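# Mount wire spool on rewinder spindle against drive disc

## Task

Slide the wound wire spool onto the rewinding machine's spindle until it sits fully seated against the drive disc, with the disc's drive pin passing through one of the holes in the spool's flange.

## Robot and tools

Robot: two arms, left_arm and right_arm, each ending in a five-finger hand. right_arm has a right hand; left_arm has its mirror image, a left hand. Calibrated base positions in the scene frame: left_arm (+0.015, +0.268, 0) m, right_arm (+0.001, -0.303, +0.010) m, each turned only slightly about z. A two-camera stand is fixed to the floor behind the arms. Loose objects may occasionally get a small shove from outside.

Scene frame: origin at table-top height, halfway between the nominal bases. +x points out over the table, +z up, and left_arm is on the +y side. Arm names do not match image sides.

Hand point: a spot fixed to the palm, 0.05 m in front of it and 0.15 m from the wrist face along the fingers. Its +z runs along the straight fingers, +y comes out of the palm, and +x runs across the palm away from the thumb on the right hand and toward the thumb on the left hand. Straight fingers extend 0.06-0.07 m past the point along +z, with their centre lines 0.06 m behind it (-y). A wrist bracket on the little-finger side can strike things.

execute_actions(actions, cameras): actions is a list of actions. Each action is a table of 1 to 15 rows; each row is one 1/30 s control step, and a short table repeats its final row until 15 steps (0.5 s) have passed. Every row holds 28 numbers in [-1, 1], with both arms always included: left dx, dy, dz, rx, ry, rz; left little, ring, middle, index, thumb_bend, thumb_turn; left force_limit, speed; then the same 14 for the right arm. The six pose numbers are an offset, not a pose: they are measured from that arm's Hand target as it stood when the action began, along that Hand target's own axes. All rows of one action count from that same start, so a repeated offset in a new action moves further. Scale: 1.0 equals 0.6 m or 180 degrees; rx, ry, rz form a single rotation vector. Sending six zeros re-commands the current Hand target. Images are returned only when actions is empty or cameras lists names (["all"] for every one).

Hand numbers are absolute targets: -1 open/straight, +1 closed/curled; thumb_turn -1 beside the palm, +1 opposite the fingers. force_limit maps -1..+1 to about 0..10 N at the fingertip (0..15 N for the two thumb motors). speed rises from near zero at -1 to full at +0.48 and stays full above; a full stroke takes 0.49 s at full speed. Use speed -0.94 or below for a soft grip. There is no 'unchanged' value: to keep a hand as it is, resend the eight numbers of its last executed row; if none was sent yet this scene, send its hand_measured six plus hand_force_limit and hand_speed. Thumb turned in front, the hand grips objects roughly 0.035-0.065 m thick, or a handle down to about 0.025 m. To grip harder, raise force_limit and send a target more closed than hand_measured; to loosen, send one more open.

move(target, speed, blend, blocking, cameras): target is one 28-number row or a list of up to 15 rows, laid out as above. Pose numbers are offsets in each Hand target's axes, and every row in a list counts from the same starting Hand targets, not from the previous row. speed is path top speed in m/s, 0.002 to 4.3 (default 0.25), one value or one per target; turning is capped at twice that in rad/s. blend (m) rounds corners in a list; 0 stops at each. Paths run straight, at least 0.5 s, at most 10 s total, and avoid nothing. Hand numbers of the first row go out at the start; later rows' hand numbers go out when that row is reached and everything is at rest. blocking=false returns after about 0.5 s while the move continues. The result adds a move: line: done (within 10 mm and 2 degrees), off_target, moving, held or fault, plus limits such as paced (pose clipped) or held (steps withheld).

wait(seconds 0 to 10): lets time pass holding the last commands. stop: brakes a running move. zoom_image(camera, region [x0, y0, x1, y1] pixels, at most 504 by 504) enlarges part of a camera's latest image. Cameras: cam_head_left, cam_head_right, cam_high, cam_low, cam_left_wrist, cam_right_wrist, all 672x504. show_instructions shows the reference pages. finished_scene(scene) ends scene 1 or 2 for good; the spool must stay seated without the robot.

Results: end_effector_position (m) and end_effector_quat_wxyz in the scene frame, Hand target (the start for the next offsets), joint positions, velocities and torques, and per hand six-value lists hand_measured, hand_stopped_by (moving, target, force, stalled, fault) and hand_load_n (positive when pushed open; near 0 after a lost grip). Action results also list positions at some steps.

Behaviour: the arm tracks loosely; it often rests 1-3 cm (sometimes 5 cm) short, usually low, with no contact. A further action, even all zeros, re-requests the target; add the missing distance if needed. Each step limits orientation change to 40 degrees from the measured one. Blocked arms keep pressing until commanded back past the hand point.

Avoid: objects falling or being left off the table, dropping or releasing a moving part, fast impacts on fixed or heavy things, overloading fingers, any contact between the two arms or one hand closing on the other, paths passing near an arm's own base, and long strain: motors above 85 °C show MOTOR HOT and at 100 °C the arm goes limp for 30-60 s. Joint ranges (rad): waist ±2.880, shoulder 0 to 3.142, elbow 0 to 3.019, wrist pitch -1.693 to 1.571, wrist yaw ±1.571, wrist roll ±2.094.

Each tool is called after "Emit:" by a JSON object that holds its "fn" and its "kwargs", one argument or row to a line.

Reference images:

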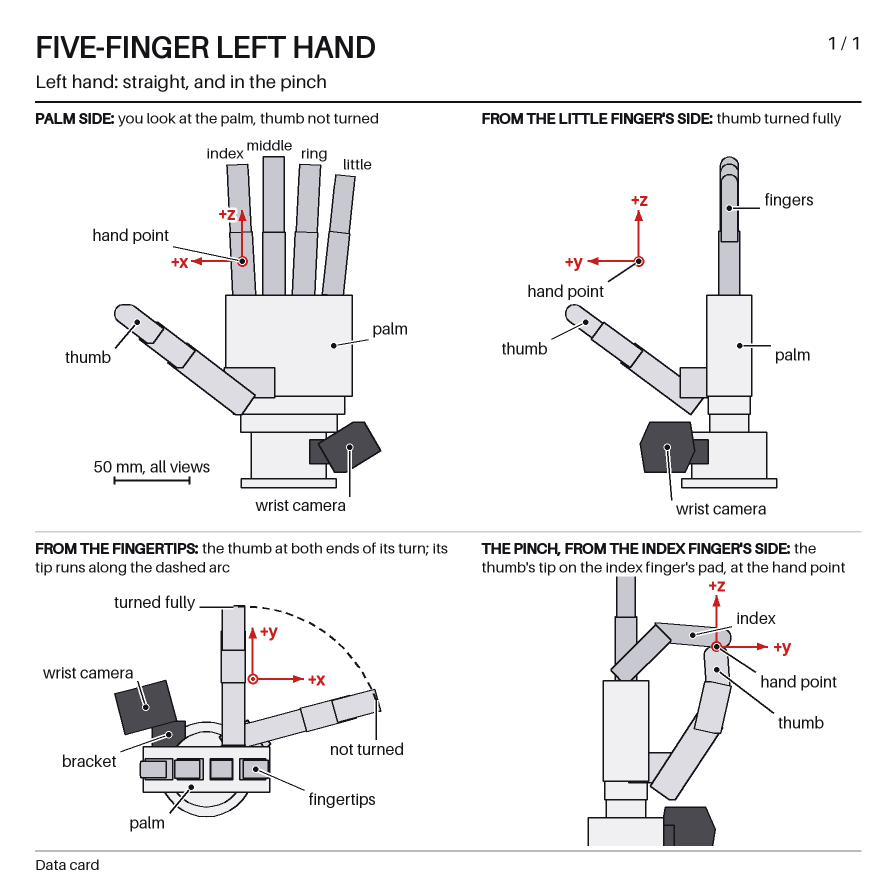

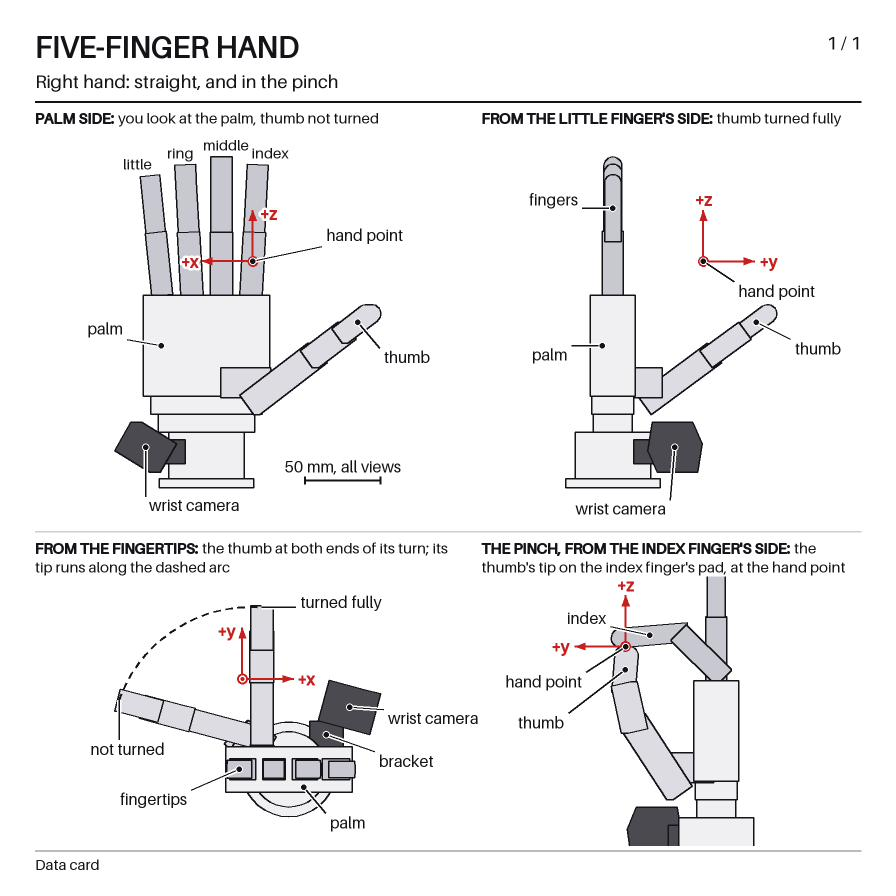

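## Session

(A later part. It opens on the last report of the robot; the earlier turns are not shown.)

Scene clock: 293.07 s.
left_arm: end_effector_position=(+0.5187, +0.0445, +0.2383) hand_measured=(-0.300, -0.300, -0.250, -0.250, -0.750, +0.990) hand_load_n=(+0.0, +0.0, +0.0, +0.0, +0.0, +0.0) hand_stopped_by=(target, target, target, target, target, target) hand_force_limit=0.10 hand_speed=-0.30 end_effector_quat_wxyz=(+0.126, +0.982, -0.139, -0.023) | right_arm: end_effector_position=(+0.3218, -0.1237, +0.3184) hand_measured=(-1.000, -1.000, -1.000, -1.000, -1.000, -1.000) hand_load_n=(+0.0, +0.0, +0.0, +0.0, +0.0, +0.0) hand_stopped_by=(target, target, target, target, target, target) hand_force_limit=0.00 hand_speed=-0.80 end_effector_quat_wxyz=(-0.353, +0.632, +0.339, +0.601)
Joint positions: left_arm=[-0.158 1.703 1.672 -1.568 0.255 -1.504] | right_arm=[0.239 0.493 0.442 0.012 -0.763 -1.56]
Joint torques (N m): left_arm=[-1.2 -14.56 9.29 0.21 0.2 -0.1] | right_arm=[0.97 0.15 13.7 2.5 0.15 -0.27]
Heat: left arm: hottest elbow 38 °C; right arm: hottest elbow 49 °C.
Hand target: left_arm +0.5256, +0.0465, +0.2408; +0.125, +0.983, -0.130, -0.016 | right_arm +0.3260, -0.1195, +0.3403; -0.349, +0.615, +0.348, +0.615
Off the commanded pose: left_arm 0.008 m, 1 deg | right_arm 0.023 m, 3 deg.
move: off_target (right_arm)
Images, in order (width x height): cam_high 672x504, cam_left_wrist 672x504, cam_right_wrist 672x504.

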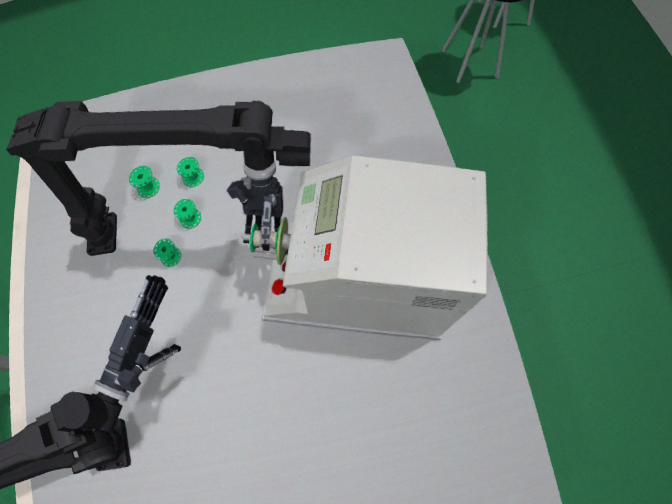

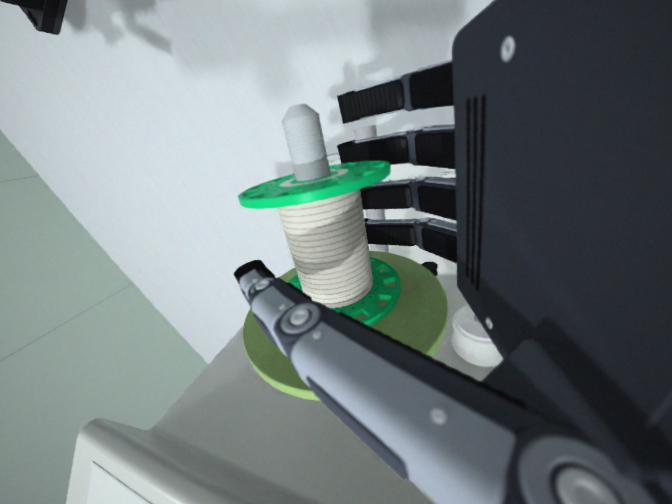

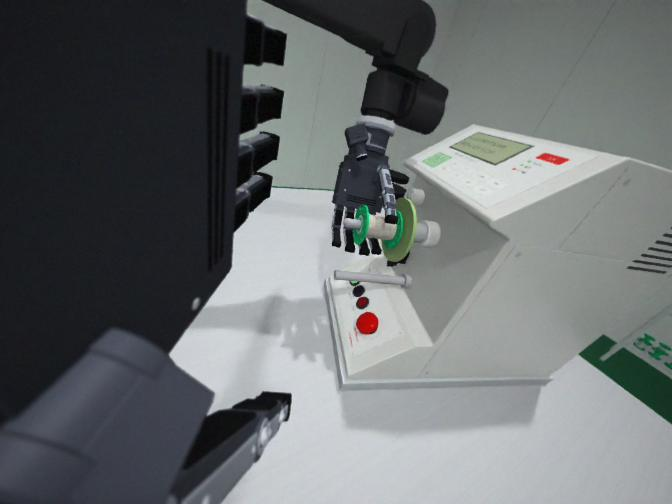

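Emit:
{"fn": "move", "kwargs": {
  "target": [-0.0137,0.029,0.02,0,0,0,-0.3,-0.3,-0.25,-0.25,-0.75,0.99,0.1,-0.3,0,0,0,0,0,0,-1,-1,-1,-1,-1,-1,0,-0.8],
  "speed": 0.05,
  "cameras": ["cam_left_wrist","cam_right_wrist","cam_high"]
}}

Emit:
{"fn": "zoom_image", "kwargs": {
  "camera": "cam_high",
  "region": [220, 190, 300, 270]
}}

Scene clock: 298.93 s.
left_arm: end_effector_position=(+0.5136, +0.0305, +0.2305) hand_measured=(-0.300, -0.300, -0.250, -0.250, -0.750, +0.990) hand_load_n=(+0.0, +0.0, +0.0, +0.0, +0.0, +0.0) hand_stopped_by=(target, target, target, target, target, target) hand_force_limit=0.10 hand_speed=-0.30 end_effector_quat_wxyz=(+0.125, +0.983, -0.135, -0.022) | right_arm: end_effector_position=(+0.3218, -0.1237, +0.3184) hand_measured=(-1.000, -1.000, -1.000, -1.000, -1.000, -1.000) hand_load_n=(+0.0, +0.0, +0.0, +0.0, +0.0, +0.0) hand_stopped_by=(target, target, target, target, target, target) hand_force_limit=0.00 hand_speed=-0.80 end_effector_quat_wxyz=(-0.353, +0.632, +0.339, +0.601)
Joint positions: left_arm=[-0.187 1.693 1.64 -1.533 0.255 -1.543] | right_arm=[0.239 0.493 0.442 0.012 -0.763 -1.56]
Joint torques (N m): left_arm=[-1.79 -15.68 7.83 0.35 0.21 -0.1] | right_arm=[0.97 0.15 13.7 2.5 0.15 -0.27]
Heat: left arm: hottest elbow 38 °C; right arm: hottest elbow 49 °C.
Hand target: left_arm +0.5127, +0.0296, +0.2334; +0.125, +0.983, -0.130, -0.016 | right_arm +0.3260, -0.1195, +0.3403; -0.349, +0.615, +0.348, +0.615
Off the commanded pose: left_arm 0.003 m, 1 deg | right_arm 0.023 m, 3 deg.
move: off_target (right_arm)
Images, in order (width x height): cam_high 672x504, cam_left_wrist 672x504, cam_right_wrist 672x504.

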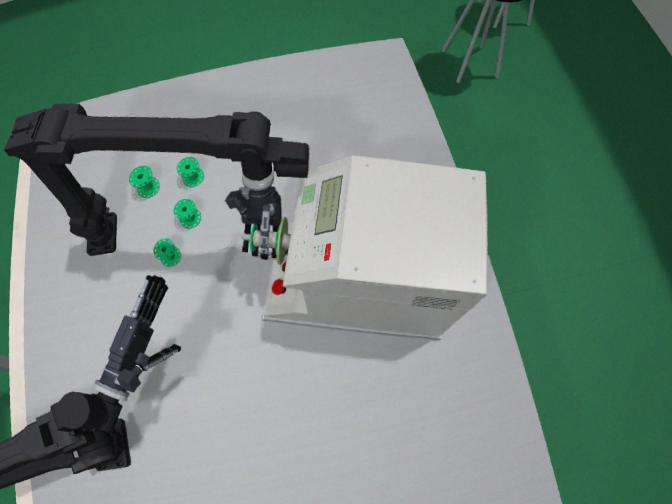

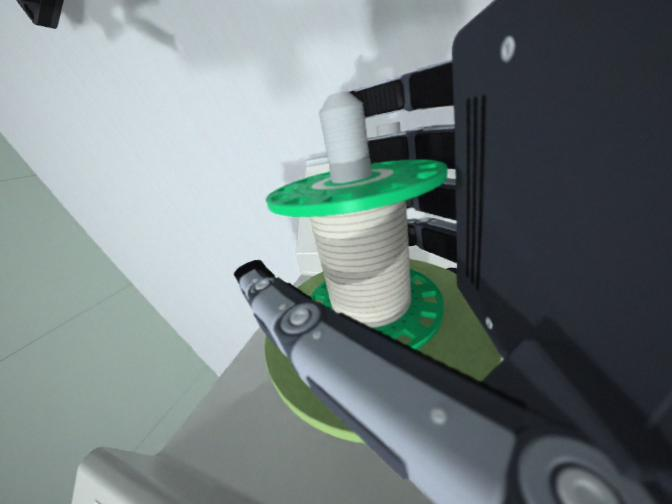

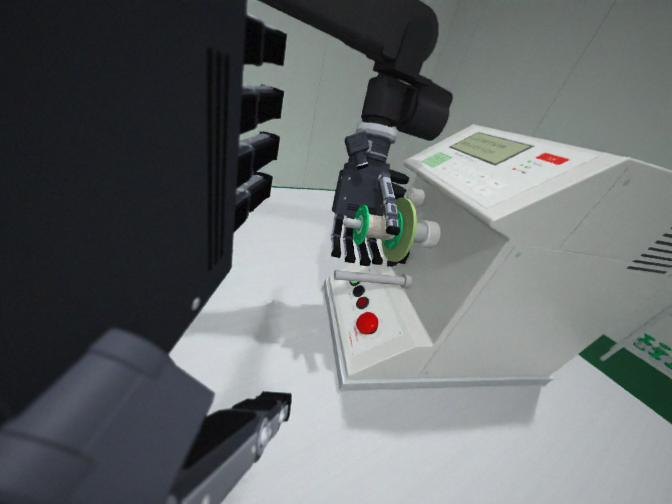

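Scaled by 6.300 from the camera's 672x504 image, which has a finer 960x720 frame.

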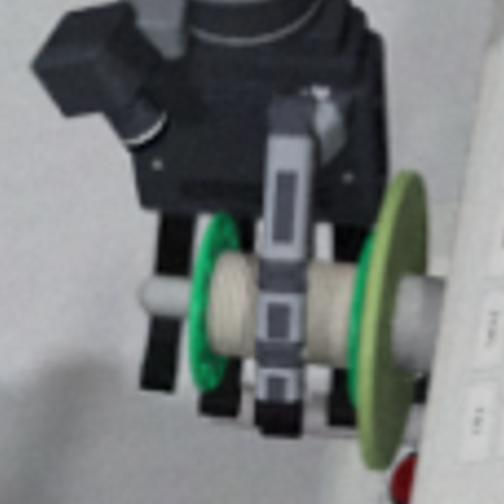

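Emit:
{"fn": "move", "kwargs": {
  "target": [-0.006,0.0,0.0,0,0,0,-0.3,-0.3,-0.25,-0.25,-0.75,0.99,0.1,-0.3,0,0,0,0,0,0,-1,-1,-1,-1,-1,-1,0,-0.8],
  "speed": 0.05
}}

Emit:
{"fn": "execute_actions", "kwargs": {
  "actions": [
    [[0,0,0,0,0,0,-0.3,-0.3,0.4,0.4,-0.1,0.99,-0.5,-0.8,0,0,0,0,0,0,-1,-1,-1,-1,-1,-1,0,-0.8]],
    [[0,0,0,0,0,0,-0.3,-0.3,0.4,0.4,-0.1,0.99,-0.5,-0.8,0,0,0,0,0,0,-1,-1,-1,-1,-1,-1,0,-0.8]],
    [[0,0,0,0,0,0,-0.3,-0.3,0.4,0.4,-0.1,0.99,-0.5,-0.8,0,0,0,0,0,0,-1,-1,-1,-1,-1,-1,0,-0.8]],
    [[0,0,0,0,0,0,-0.3,-0.3,0.45,0.45,-0.05,0.99,0.1,-0.93,0,0,0,0,0,0,-1,-1,-1,-1,-1,-1,0,-0.8]],
    [[0,0,0,0,0,0,-0.3,-0.3,0.45,0.45,-0.05,0.99,0.1,-0.93,0,0,0,0,0,0,-1,-1,-1,-1,-1,-1,0,-0.8]]
  ],
  "cameras": ["cam_left_wrist","cam_right_wrist","cam_high"]
}}

Emit:
{"fn": "zoom_image", "kwargs": {
  "camera": "cam_high",
  "region": [220, 190, 300, 270]
}}

Emit:
{"fn": "zoom_image", "kwargs": {
  "camera": "cam_right_wrist",
  "region": [350, 200, 410, 250]
}}

Scene clock: 300.30 s.
left_arm: end_effector_position=(+0.5103, +0.0313, +0.2307) hand_measured=(-0.300, -0.300, -0.250, -0.250, -0.750, +0.990) hand_load_n=(+0.0, +0.5, +0.0, +0.0, +0.0, +0.0) hand_stopped_by=(target, target, target, target, target, target) hand_force_limit=0.10 hand_speed=-0.30 end_effector_quat_wxyz=(+0.125, +0.983, -0.135, -0.022) | right_arm: end_effector_position=(+0.3218, -0.1237, +0.3184) hand_measured=(-1.000, -1.000, -1.000, -1.000, -1.000, -1.000) hand_load_n=(+0.0, +0.0, +0.0, +0.0, +0.0, +0.0) hand_stopped_by=(target, target, target, target, target, target) hand_force_limit=0.00 hand_speed=-0.80 end_effector_quat_wxyz=(-0.353, +0.632, +0.339, +0.601)
Joint positions: left_arm=[-0.187 1.684 1.628 -1.531 0.255 -1.543] | right_arm=[0.239 0.493 0.442 0.012 -0.763 -1.56]
Joint torques (N m): left_arm=[-1.85 -15.44 7.75 0.39 0.21 -0.1] | right_arm=[0.97 0.15 13.71 2.51 0.15 -0.26]
Heat: left arm: hottest elbow 38 °C; right arm: hottest elbow 49 °C.
Hand target: left_arm +0.5092, +0.0305, +0.2336; +0.125, +0.983, -0.130, -0.016 | right_arm +0.3260, -0.1195, +0.3403; -0.349, +0.615, +0.348, +0.615
Off the commanded pose: left_arm 0.003 m, 1 deg | right_arm 0.023 m, 3 deg.
move: off_target (right_arm)

Scene clock: 303.00 s.
left_arm: end_effector_position=(+0.5058, +0.0286, +0.2247) hand_measured=(-0.300, -0.300, +0.386, +0.426, -0.388, +0.990) hand_load_n=(+0.0, +0.0, +6.5, +4.5, +8.0, +1.0) hand_stopped_by=(target, target, force, force, force, target) hand_force_limit=0.10 hand_speed=-0.93 end_effector_quat_wxyz=(+0.124, +0.982, -0.137, -0.028) | right_arm: end_effector_position=(+0.3218, -0.1237, +0.3184) hand_measured=(-1.000, -1.000, -1.000, -1.000, -1.000, -1.000) hand_load_n=(+0.0, +0.0, +0.0, +0.0, +0.0, +0.0) hand_stopped_by=(target, target, target, target, target, target) hand_force_limit=0.00 hand_speed=-0.80 end_effector_quat_wxyz=(-0.353, +0.632, +0.339, +0.601)
Joint positions: left_arm=[-0.195 1.684 1.614 -1.527 0.253 -1.546] | right_arm=[0.239 0.493 0.442 0.012 -0.763 -1.56]
Joint torques (N m): left_arm=[-1.14 -15.56 8.85 0.2 0.3 -0.08] | right_arm=[0.97 0.15 13.7 2.5 0.15 -0.27]
Heat: left arm: hottest elbow 38 °C; right arm: hottest elbow 49 °C.
Hand target: left_arm +0.5092, +0.0305, +0.2336; +0.125, +0.983, -0.130, -0.016 | right_arm +0.3260, -0.1195, +0.3403; -0.349, +0.615, +0.348, +0.615
Off the commanded pose: left_arm 0.010 m, 2 deg | right_arm 0.023 m, 3 deg.
Step readings (end_effector_position of left_arm | right_arm):
0: (+0.5103, +0.0313, +0.2307) | (+0.3218, -0.1237, +0.3184)
1: (+0.5104, +0.0313, +0.2307) | (+0.3218, -0.1237, +0.3184)
2: (+0.5104, +0.0313, +0.2307) | (+0.3218, -0.1237, +0.3184)
4: (+0.5103, +0.0313, +0.2305) | (+0.3218, -0.1237, +0.3184)
8: (+0.5103, +0.0313, +0.2305) | (+0.3218, -0.1237, +0.3184)
15: (+0.5103, +0.0313, +0.2305) | (+0.3218, -0.1237, +0.3184)
16: (+0.5103, +0.0313, +0.2305) | (+0.3218, -0.1237, +0.3184)
17: (+0.5103, +0.0313, +0.2305) | (+0.3218, -0.1237, +0.3184)
19: (+0.5103, +0.0313, +0.2305) | (+0.3218, -0.1237, +0.3184)
23: (+0.5103, +0.0313, +0.2305) | (+0.3218, -0.1237, +0.3184)
30: (+0.5101, +0.0315, +0.2300) | (+0.3218, -0.1237, +0.3184)
31: (+0.5099, +0.0314, +0.2294) | (+0.3218, -0.1237, +0.3184)
32: (+0.5095, +0.0311, +0.2286) | (+0.3218, -0.1237, +0.3184)
34: (+0.5083, +0.0305, +0.2273) | (+0.3218, -0.1237, +0.3184)
38: (+0.5065, +0.0288, +0.2255) | (+0.3218, -0.1237, +0.3184)
45: (+0.5065, +0.0289, +0.2255) | (+0.3218, -0.1237, +0.3184)
46: (+0.5065, +0.0289, +0.2255) | (+0.3218, -0.1237, +0.3184)
47: (+0.5065, +0.0289, +0.2255) | (+0.3218, -0.1237, +0.3184)
49: (+0.5065, +0.0289, +0.2255) | (+0.3218, -0.1237, +0.3184)
53: (+0.5058, +0.0286, +0.2247) | (+0.3218, -0.1237, +0.3184)
60: (+0.5058, +0.0286, +0.2247) | (+0.3218, -0.1237, +0.3184)
61: (+0.5058, +0.0286, +0.2247) | (+0.3218, -0.1237, +0.3184)
62: (+0.5058, +0.0286, +0.2247) | (+0.3218, -0.1237, +0.3184)
64: (+0.5058, +0.0286, +0.2247) | (+0.3218, -0.1237, +0.3184)
68: (+0.5058, +0.0286, +0.2247) | (+0.3218, -0.1237, +0.3184)
75: (+0.5058, +0.0286, +0.2247) | (+0.3218, -0.1237, +0.3184)
Images, in order (width x height): cam_high 672x504, cam_left_wrist 672x504, cam_right_wrist 672x504.

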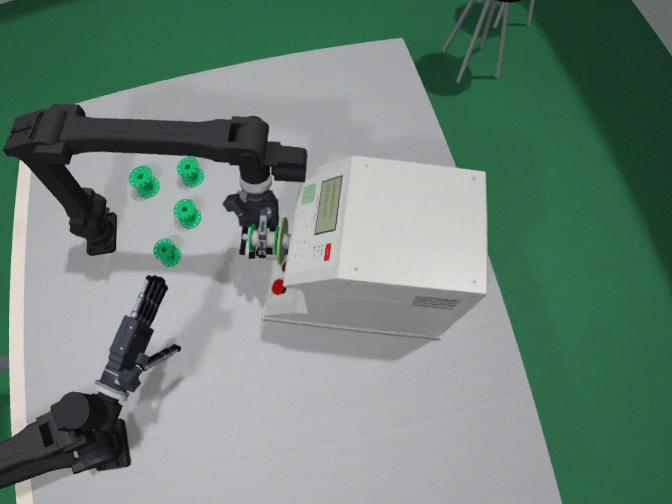

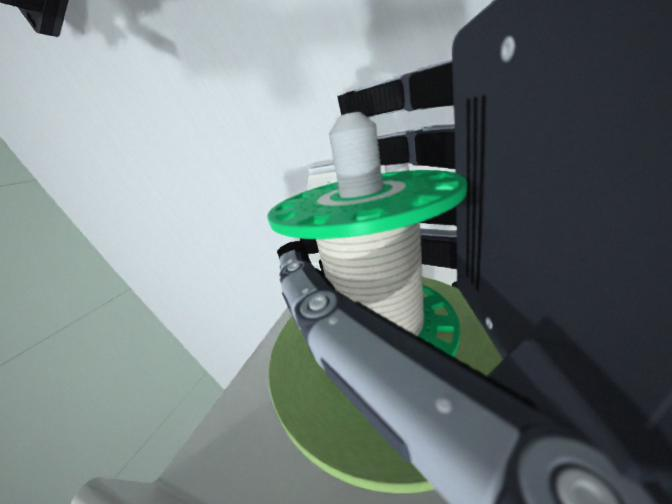

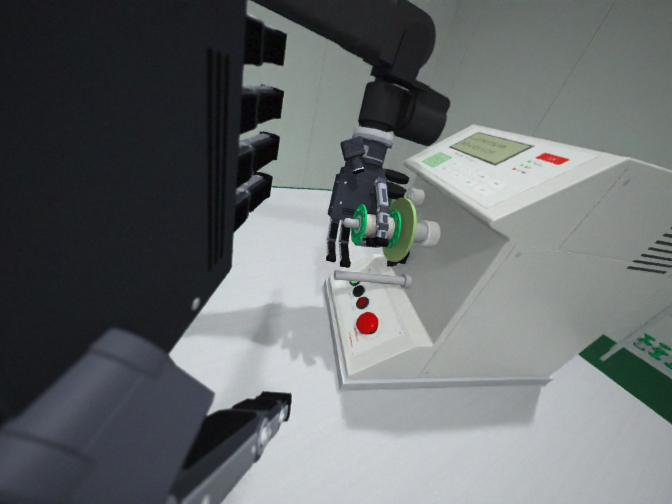

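Scaled by 6.300 from the camera's 672x504 image, which has a finer 960x720 frame.

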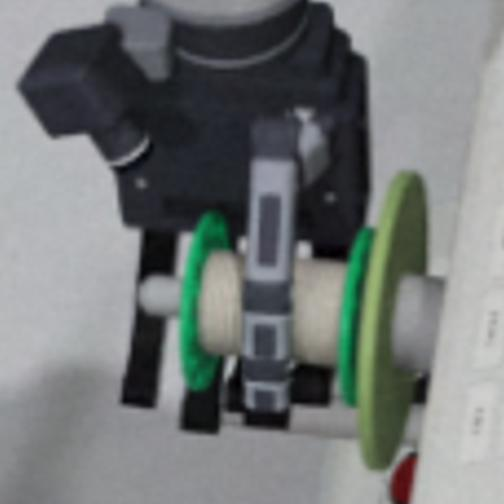

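Scaled by 8.400 from the camera's 672x504 image, which has a finer 960x720 frame.

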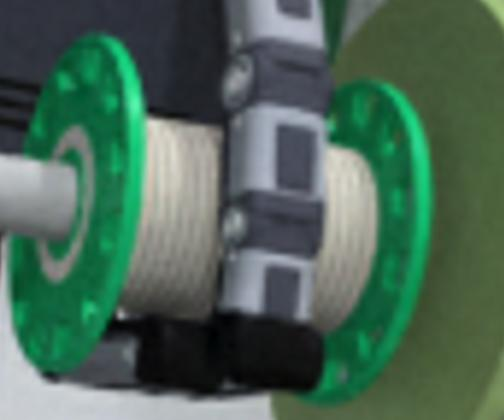

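Emit:
{"fn": "move", "kwargs": {
  "target": [0.028,0.0,0.0,0,0,0,-0.3,-0.3,0.45,0.45,-0.05,0.99,0.1,-0.93,0,0,0,0,0,0,-1,-1,-1,-1,-1,-1,0,-0.8],
  "speed": 0.05,
  "cameras": ["cam_right_wrist"]
}}

Emit:
{"fn": "zoom_image", "kwargs": {
  "camera": "cam_right_wrist",
  "region": [350, 200, 410, 250]
}}

Scene clock: 303.90 s.
left_arm: end_effector_position=(+0.5061, +0.0286, +0.2231) hand_measured=(-0.300, -0.300, +0.386, +0.426, -0.388, +0.990) hand_load_n=(+0.0, +0.0, +6.5, +1.5, +7.5, +1.0) hand_stopped_by=(target, target, force, force, force, target) hand_force_limit=0.10 hand_speed=-0.93 end_effector_quat_wxyz=(+0.124, +0.982, -0.136, -0.029) | right_arm: end_effector_position=(+0.3218, -0.1237, +0.3184) hand_measured=(-1.000, -1.000, -1.000, -1.000, -1.000, -1.000) hand_load_n=(+0.0, +0.0, +0.0, -0.5, +0.0, +0.0) hand_stopped_by=(target, target, target, target, target, target) hand_force_limit=0.00 hand_speed=-0.80 end_effector_quat_wxyz=(-0.353, +0.632, +0.339, +0.601)
Joint positions: left_arm=[-0.195 1.687 1.614 -1.527 0.253 -1.546] | right_arm=[0.239 0.493 0.442 0.012 -0.763 -1.56]
Joint torques (N m): left_arm=[-1.2 -12.63 13.09 -0.29 0.29 -0.09] | right_arm=[0.97 0.15 13.7 2.5 0.15 -0.27]
Heat: left arm: hottest elbow 38 °C; right arm: hottest elbow 49 °C.
Hand target: left_arm +0.5254, +0.0262, +0.2337; +0.125, +0.983, -0.130, -0.016 | right_arm +0.3260, -0.1195, +0.3403; -0.349, +0.615, +0.348, +0.615
Off the commanded pose: left_arm 0.022 m, 2 deg | right_arm 0.023 m, 3 deg.
move: off_target (left_arm, right_arm)
Images, in order (width x height): cam_right_wrist 672x504.

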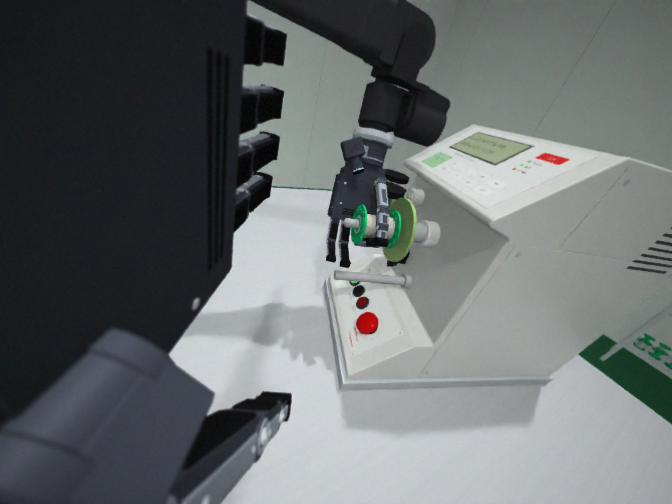

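Scaled by 8.400 from the camera's 672x504 image, which has a finer 960x720 frame.

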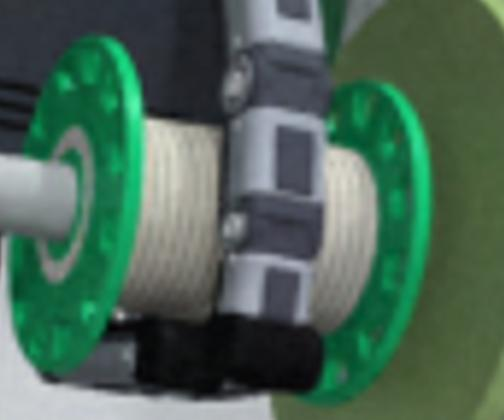

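Emit:
{"fn": "move", "kwargs": {
  "target": [0.008,0.0025,-0.001,-0.028,0,0,-0.3,-0.3,0.45,0.45,-0.05,0.99,0.1,-0.93,0,0,0,0,0,0,-1,-1,-1,-1,-1,-1,0,-0.8],
  "speed": 0.05,
  "cameras": ["cam_right_wrist"]
}}

Emit:
{"fn": "zoom_image", "kwargs": {
  "camera": "cam_right_wrist",
  "region": [350, 200, 410, 250]
}}

Scene clock: 305.67 s.
left_arm: end_effector_position=(+0.5086, +0.0255, +0.2245) hand_measured=(-0.300, -0.300, +0.386, +0.426, -0.388, +0.990) hand_load_n=(+0.0, +0.0, +6.5, +2.0, +8.0, +0.5) hand_stopped_by=(target, target, force, force, force, target) hand_force_limit=0.10 hand_speed=-0.93 end_effector_quat_wxyz=(+0.164, +0.977, -0.133, -0.038) | right_arm: end_effector_position=(+0.3218, -0.1237, +0.3184) hand_measured=(-1.000, -1.000, -1.000, -1.000, -1.000, -1.000) hand_load_n=(+0.0, +0.0, +0.0, +0.0, +0.0, +0.0) hand_stopped_by=(target, target, target, target, target, target) hand_force_limit=0.00 hand_speed=-0.80 end_effector_quat_wxyz=(-0.353, +0.632, +0.339, +0.601)
Joint positions: left_arm=[-0.173 1.703 1.614 -1.527 0.335 -1.525] | right_arm=[0.239 0.493 0.442 0.012 -0.763 -1.56]
Joint torques (N m): left_arm=[-0.91 -12.63 13 0.05 0.58 -0.01] | right_arm=[0.97 0.15 13.7 2.51 0.15 -0.27]
Heat: left arm: hottest elbow 38 °C; right arm: hottest elbow 49 °C.
Hand target: left_arm +0.5297, +0.0235, +0.2345; +0.168, +0.977, -0.130, -0.022 | right_arm +0.3260, -0.1195, +0.3403; -0.349, +0.615, +0.348, +0.615
Off the commanded pose: left_arm 0.024 m, 2 deg | right_arm 0.023 m, 3 deg.
move: off_target (left_arm, right_arm)
Images, in order (width x height): cam_right_wrist 672x504.

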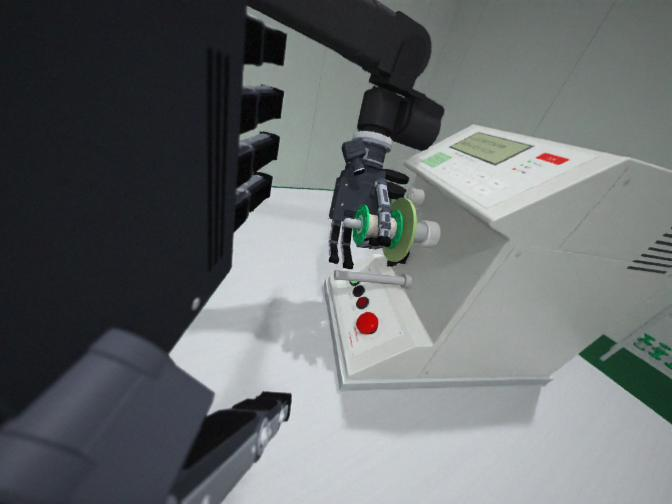

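Scaled by 8.400 from the camera's 672x504 image, which has a finer 960x720 frame.

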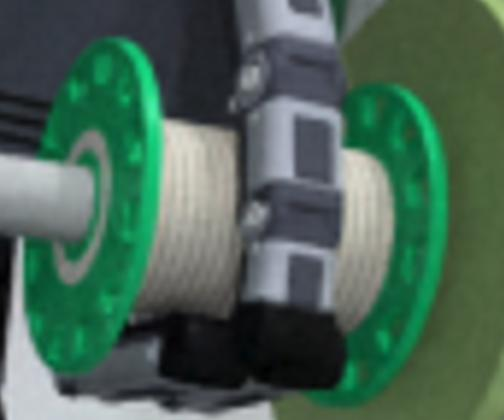

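Emit:
{"fn": "zoom_image", "kwargs": {
  "camera": "cam_right_wrist",
  "region": [382, 205, 410, 254]
}}

Emit:
{"fn": "zoom_image", "kwargs": {
  "camera": "cam_right_wrist",
  "region": [348, 200, 374, 248]
}}

Scaled by 10.286 from the camera's 672x504 image, which has a finer 960x720 frame.

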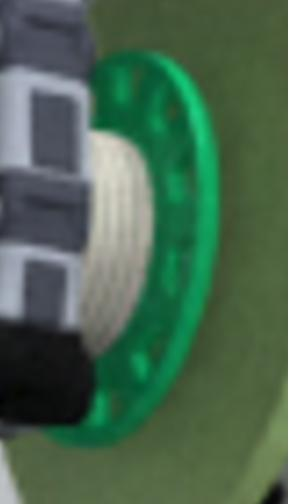

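Scaled by 10.500 from the camera's 672x504 image, which has a finer 960x720 frame.

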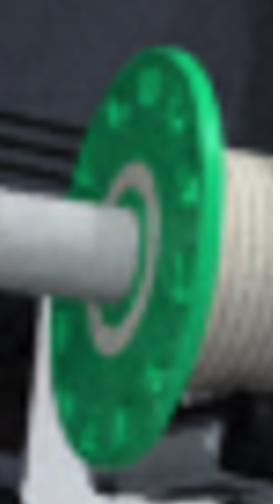

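Emit:
{"fn": "zoom_image", "kwargs": {
  "camera": "cam_right_wrist",
  "region": [384, 234, 404, 254]
}}

Scaled by 25.200 from the camera's 672x504 image, which has a finer 960x720 frame.

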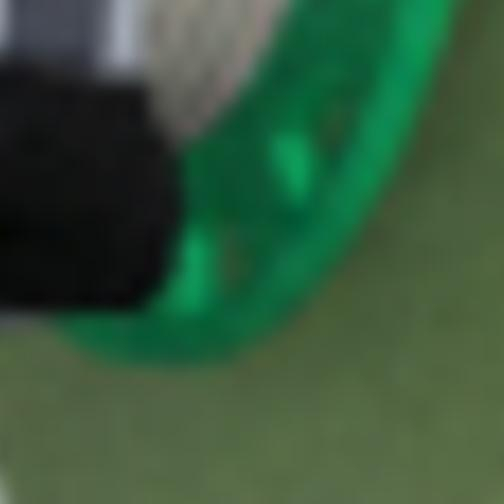

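Emit:
{"fn": "move", "kwargs": {
  "target": [0.003,-0.002,0.001,0.024,0,0,-0.3,-0.3,0.45,0.45,-0.05,0.99,0.1,-0.93,0,0,0,0,0,0,-1,-1,-1,-1,-1,-1,0,-0.8],
  "speed": 0.05,
  "cameras": ["cam_right_wrist","cam_high"]
}}

Emit:
{"fn": "zoom_image", "kwargs": {
  "camera": "cam_right_wrist",
  "region": [350, 200, 410, 250]
}}

Emit:
{"fn": "zoom_image", "kwargs": {
  "camera": "cam_right_wrist",
  "region": [384, 234, 404, 254]
}}

Scene clock: 308.23 s.
left_arm: end_effector_position=(+0.5119, +0.0263, +0.2234) hand_measured=(-0.300, -0.300, +0.386, +0.426, -0.388, +0.990) hand_load_n=(+0.0, +0.0, +6.5, +1.5, +8.0, +1.0) hand_stopped_by=(target, target, force, force, force, target) hand_force_limit=0.10 hand_speed=-0.93 end_effector_quat_wxyz=(+0.133, +0.981, -0.140, -0.030) | right_arm: end_effector_position=(+0.3218, -0.1237, +0.3184) hand_measured=(-1.000, -1.000, -1.000, -1.000, -1.000, -1.000) hand_load_n=(+0.0, +0.0, +0.0, +0.0, +0.0, +0.0) hand_stopped_by=(target, target, target, target, target, target) hand_force_limit=0.00 hand_speed=-0.80 end_effector_quat_wxyz=(-0.353, +0.632, +0.339, +0.601)
Joint positions: left_arm=[-0.189 1.706 1.633 -1.53 0.272 -1.532] | right_arm=[0.239 0.493 0.442 0.012 -0.763 -1.56]
Joint torques (N m): left_arm=[-1.44 -12.86 13.18 -0.35 0.09 -0.17] | right_arm=[0.97 0.15 13.68 2.5 0.15 -0.27]
Heat: left arm: hottest elbow 38 °C; right arm: hottest elbow 49 °C.
Hand target: left_arm +0.5317, +0.0240, +0.2335; +0.131, +0.983, -0.130, -0.017 | right_arm +0.3260, -0.1195, +0.3403; -0.349, +0.615, +0.348, +0.615
Off the commanded pose: left_arm 0.022 m, 2 deg | right_arm 0.023 m, 3 deg.
move: off_target (left_arm, right_arm)
Images, in order (width x height): cam_high 672x504, cam_right_wrist 672x504.

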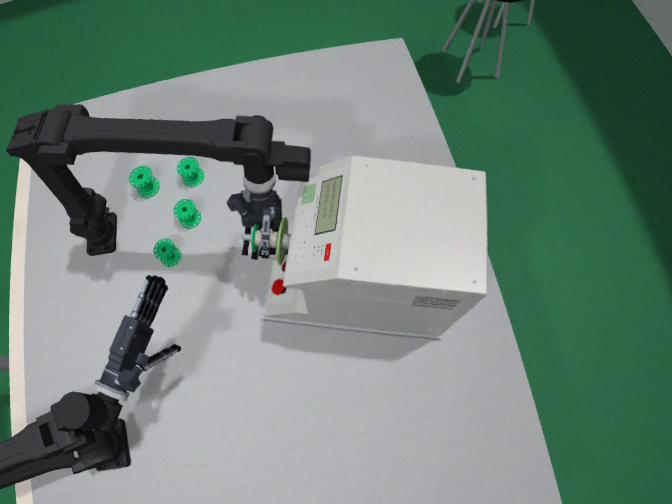

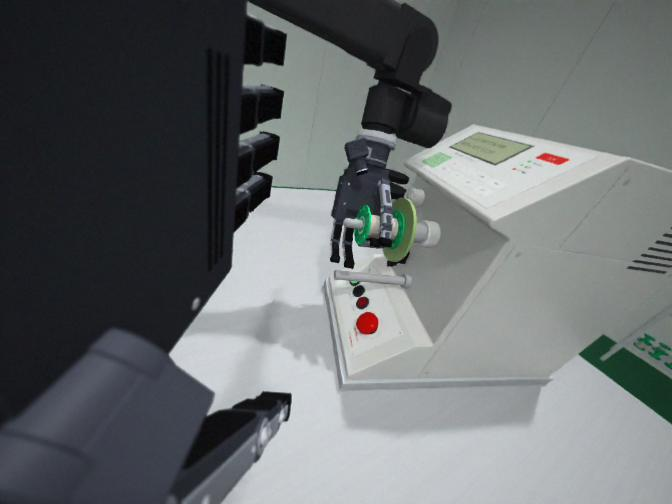

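Scaled by 8.400 from the camera's 672x504 image, which has a finer 960x720 frame.

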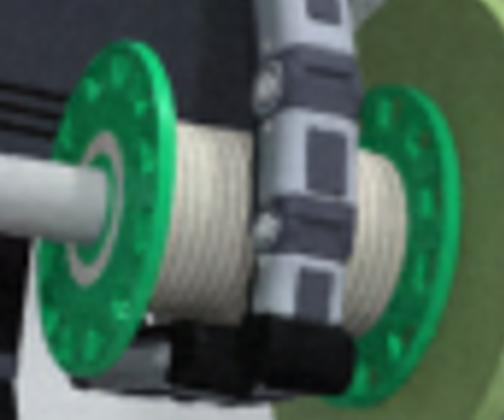

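Scaled by 25.200 from the camera's 672x504 image, which has a finer 960x720 frame.

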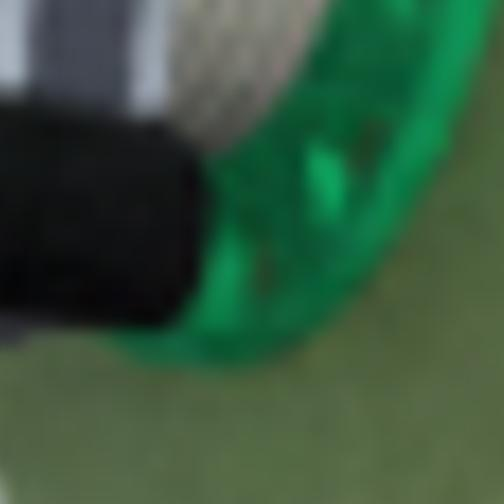

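Emit:
{"fn": "move", "kwargs": {
  "target": [0.012,0,0,0,0,0,-0.3,-0.3,0.45,0.45,-0.05,0.99,0.1,-0.93,0,0,0,0,0,0,-1,-1,-1,-1,-1,-1,0,-0.8],
  "speed": 0.04,
  "cameras": ["cam_right_wrist","cam_high","cam_left_wrist"]
}}

Emit:
{"fn": "zoom_image", "kwargs": {
  "camera": "cam_right_wrist",
  "region": [350, 200, 410, 250]
}}

Emit:
{"fn": "zoom_image", "kwargs": {
  "camera": "cam_high",
  "region": [220, 190, 300, 270]
}}

Scene clock: 309.33 s.
left_arm: end_effector_position=(+0.5168, +0.0247, +0.2236) hand_measured=(-0.300, -0.300, +0.386, +0.426, -0.388, +0.990) hand_load_n=(+0.0, +0.0, +6.5, +1.5, +8.0, +0.5) hand_stopped_by=(target, target, force, force, force, target) hand_force_limit=0.10 hand_speed=-0.93 end_effector_quat_wxyz=(+0.133, +0.981, -0.140, -0.032) | right_arm: end_effector_position=(+0.3218, -0.1237, +0.3184) hand_measured=(-1.000, -1.000, -1.000, -1.000, -1.000, -1.000) hand_load_n=(+0.0, +0.0, +0.0, +0.0, +0.0, +0.0) hand_stopped_by=(target, target, target, target, target, target) hand_force_limit=0.00 hand_speed=-0.80 end_effector_quat_wxyz=(-0.353, +0.632, +0.339, +0.601)
Joint positions: left_arm=[-0.19 1.722 1.656 -1.54 0.271 -1.532] | right_arm=[0.239 0.493 0.442 0.012 -0.763 -1.56]
Joint torques (N m): left_arm=[-1.44 -12.98 13.45 -0.2 0.11 -0.18] | right_arm=[0.97 0.15 13.7 2.5 0.15 -0.27]
Heat: left arm: hottest elbow 38 °C; right arm: hottest elbow 49 °C.
Hand target: left_arm +0.5385, +0.0220, +0.2336; +0.131, +0.983, -0.130, -0.017 | right_arm +0.3260, -0.1195, +0.3403; -0.349, +0.615, +0.348, +0.615
Off the commanded pose: left_arm 0.024 m, 2 deg | right_arm 0.023 m, 3 deg.
move: off_target (left_arm, right_arm)
Images, in order (width x height): cam_high 672x504, cam_left_wrist 672x504, cam_right_wrist 672x504.

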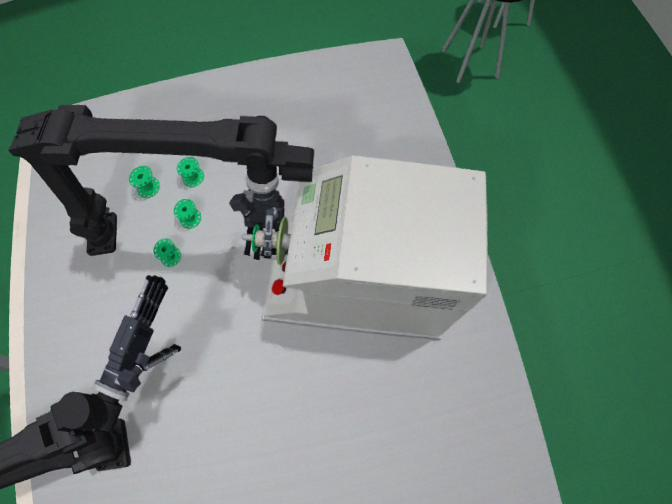

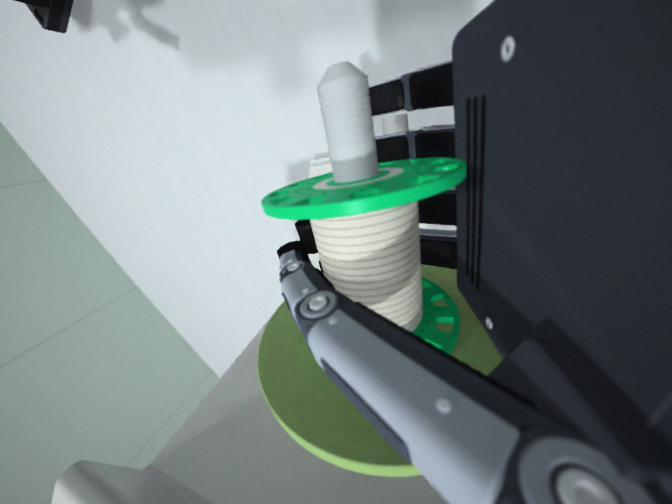

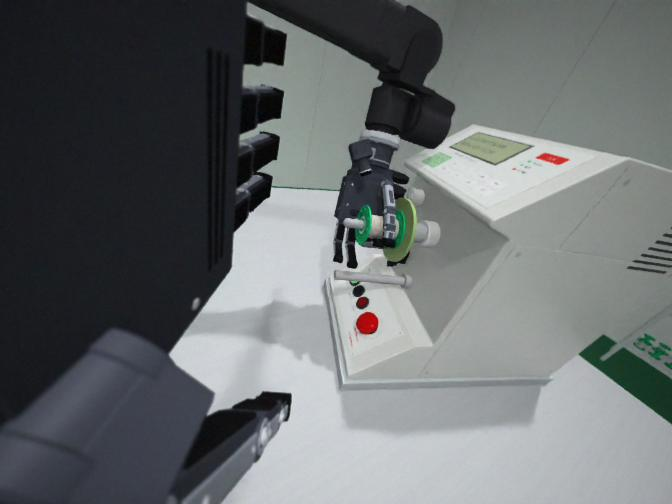

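Scaled by 8.400 from the camera's 672x504 image, which has a finer 960x720 frame.

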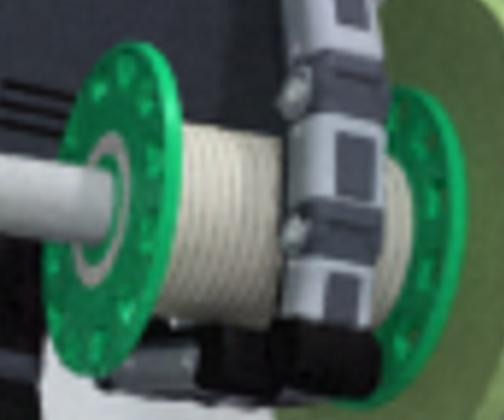

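Scaled by 6.300 from the camera's 672x504 image, which has a finer 960x720 frame.

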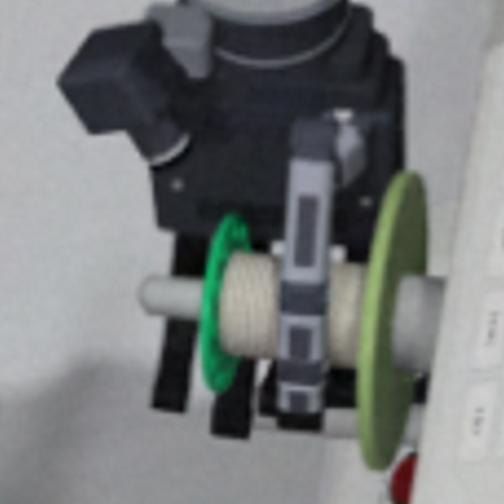

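Emit:
{"fn": "zoom_image", "kwargs": {
  "camera": "cam_left_wrist",
  "region": [390, 240, 530, 400]
}}

Emit:
{"fn": "zoom_image", "kwargs": {
  "camera": "cam_right_wrist",
  "region": [385, 200, 415, 255]
}}

Scaled by 3.150 from the camera's 672x504 image, which has a finer 960x720 frame.

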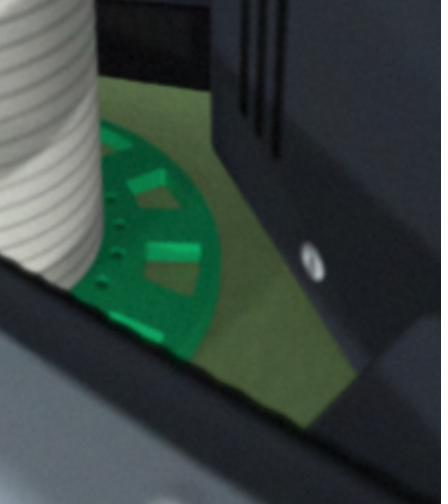

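Scaled by 9.164 from the camera's 672x504 image, which has a finer 960x720 frame.

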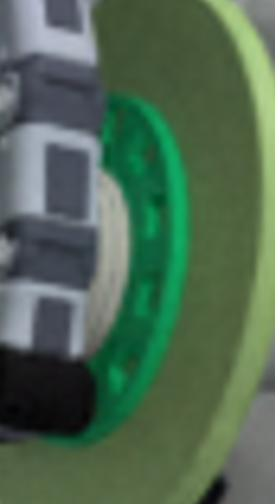

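Emit:
{"fn": "move", "kwargs": {
  "target": [-0.022,0,0,0,0,0,-0.3,-0.3,0.45,0.45,-0.05,0.99,0.1,-0.93,0,0,0,0,0,0,-1,-1,-1,-1,-1,-1,0,-0.8],
  "speed": 0.06
}}

Emit:
{"fn": "move", "kwargs": {
  "target": [-0.0,0,0,0,0,0,-0.3,-0.3,-0.25,-0.25,-0.75,0.99,0.1,-0.5,0,0,0,0,0,0,-1,-1,-1,-1,-1,-1,0,-0.8],
  "speed": 0.05,
  "cameras": ["cam_left_wrist","cam_right_wrist","cam_high"]
}}

Emit:
{"fn": "zoom_image", "kwargs": {
  "camera": "cam_right_wrist",
  "region": [350, 200, 410, 250]
}}

Emit:
{"fn": "zoom_image", "kwargs": {
  "camera": "cam_high",
  "region": [220, 190, 300, 270]
}}

Scene clock: 311.10 s.
left_arm: end_effector_position=(+0.5168, +0.0247, +0.2238) hand_measured=(-0.300, -0.300, +0.386, +0.426, -0.388, +0.990) hand_load_n=(+0.0, +0.0, +6.5, +1.5, +8.0, +0.5) hand_stopped_by=(target, target, force, force, force, target) hand_force_limit=0.10 hand_speed=-0.93 end_effector_quat_wxyz=(+0.133, +0.981, -0.140, -0.032) | right_arm: end_effector_position=(+0.3218, -0.1237, +0.3184) hand_measured=(-1.000, -1.000, -1.000, -1.000, -1.000, -1.000) hand_load_n=(+0.0, +0.0, +0.0, +0.0, +0.0, +0.0) hand_stopped_by=(target, target, target, target, target, target) hand_force_limit=0.00 hand_speed=-0.80 end_effector_quat_wxyz=(-0.353, +0.632, +0.339, +0.601)
Joint positions: left_arm=[-0.19 1.722 1.656 -1.54 0.271 -1.532] | right_arm=[0.239 0.493 0.442 0.012 -0.763 -1.56]
Joint torques (N m): left_arm=[-1.44 -15.44 10.02 0.28 0.11 -0.17] | right_arm=[0.97 0.15 13.68 2.51 0.15 -0.27]
Heat: left arm: hottest elbow 38 °C; right arm: hottest elbow 49 °C.
Hand target: left_arm +0.5258, +0.0254, +0.2337; +0.132, +0.983, -0.130, -0.017 | right_arm +0.3260, -0.1195, +0.3403; -0.349, +0.615, +0.348, +0.615
Off the commanded pose: left_arm 0.013 m, 2 deg | right_arm 0.023 m, 3 deg.
move: off_target (left_arm, right_arm)

Scene clock: 311.90 s.
left_arm: end_effector_position=(+0.5176, +0.0253, +0.2233) hand_measured=(-0.300, -0.300, -0.250, -0.250, -0.750, +0.990) hand_load_n=(+0.0, +0.0, +0.0, +0.0, +0.0, +0.0) hand_stopped_by=(target, target, target, target, target, target) hand_force_limit=0.10 hand_speed=-0.50 end_effector_quat_wxyz=(+0.131, +0.981, -0.136, -0.032) | right_arm: end_effector_position=(+0.3218, -0.1237, +0.3184) hand_measured=(-1.000, -1.000, -1.000, -1.000, -1.000, -1.000) hand_load_n=(+0.0, +0.0, +0.0, +0.0, +0.0, +0.0) hand_stopped_by=(target, target, target, target, target, target) hand_force_limit=0.00 hand_speed=-0.80 end_effector_quat_wxyz=(-0.353, +0.632, +0.339, +0.601)
Joint positions: left_arm=[-0.19 1.722 1.656 -1.54 0.268 -1.54] | right_arm=[0.239 0.493 0.442 0.012 -0.763 -1.56]
Joint torques (N m): left_arm=[-1.38 -15.38 9.99 0.24 0.2 -0.11] | right_arm=[0.97 0.15 13.7 2.51 0.15 -0.27]
Heat: left arm: hottest elbow 38 °C; right arm: hottest elbow 49 °C.
Hand target: left_arm +0.5258, +0.0254, +0.2337; +0.132, +0.983, -0.130, -0.017 | right_arm +0.3260, -0.1195, +0.3403; -0.349, +0.615, +0.348, +0.615
Off the commanded pose: left_arm 0.013 m, 2 deg | right_arm 0.023 m, 3 deg.
move: off_target (left_arm, right_arm)
Images, in order (width x height): cam_high 672x504, cam_left_wrist 672x504, cam_right_wrist 672x504.

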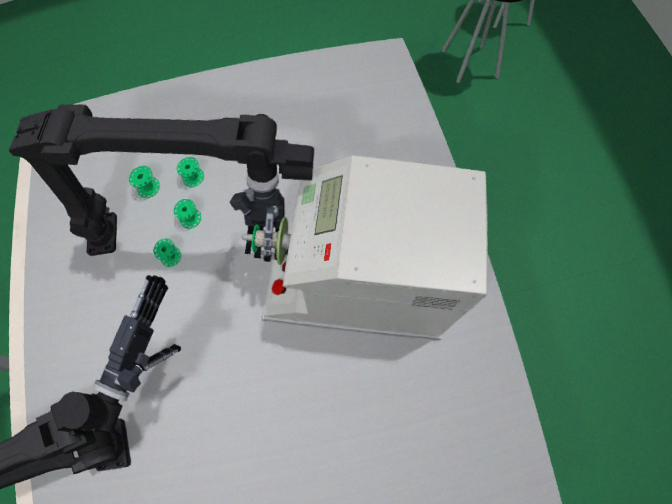

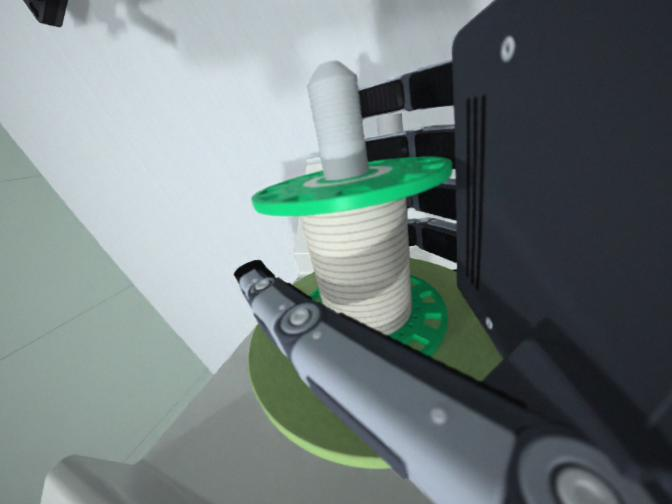

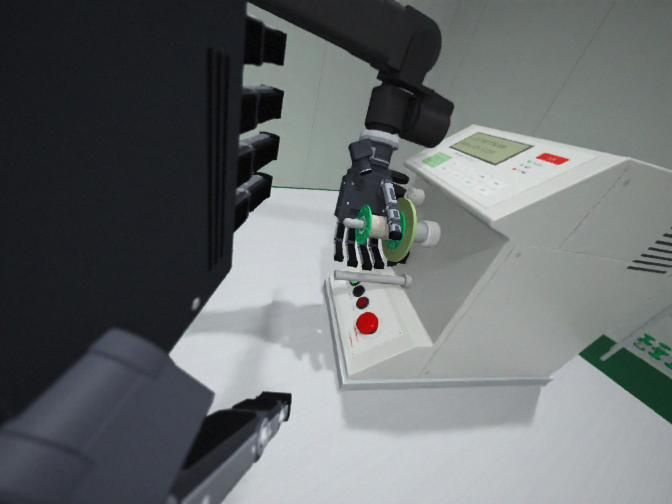

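Scaled by 8.400 from the camera's 672x504 image, which has a finer 960x720 frame.

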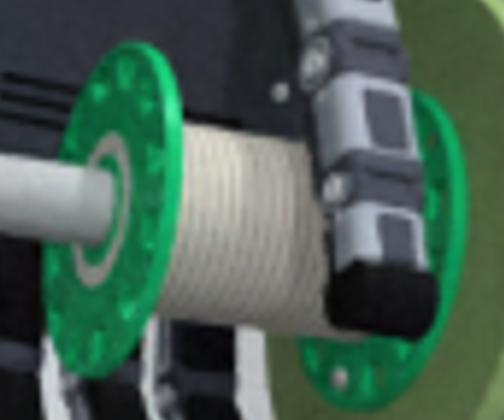

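Scaled by 6.300 from the camera's 672x504 image, which has a finer 960x720 frame.

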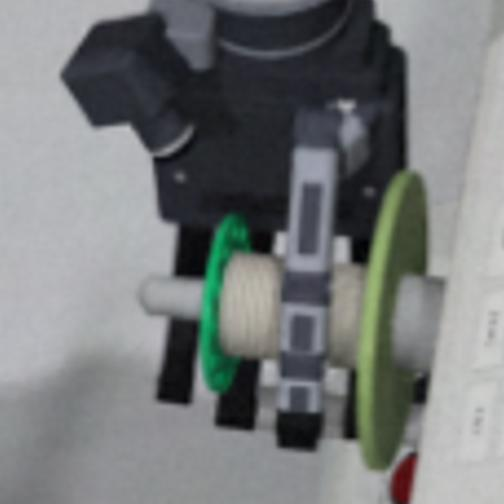

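Emit:
{"fn": "zoom_image", "kwargs": {
  "camera": "cam_right_wrist",
  "region": [382, 234, 406, 254]
}}

Scaled by 21.000 from the camera's 672x504 image, which has a finer 960x720 frame.

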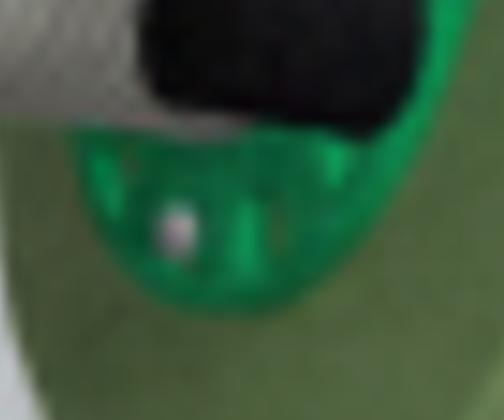

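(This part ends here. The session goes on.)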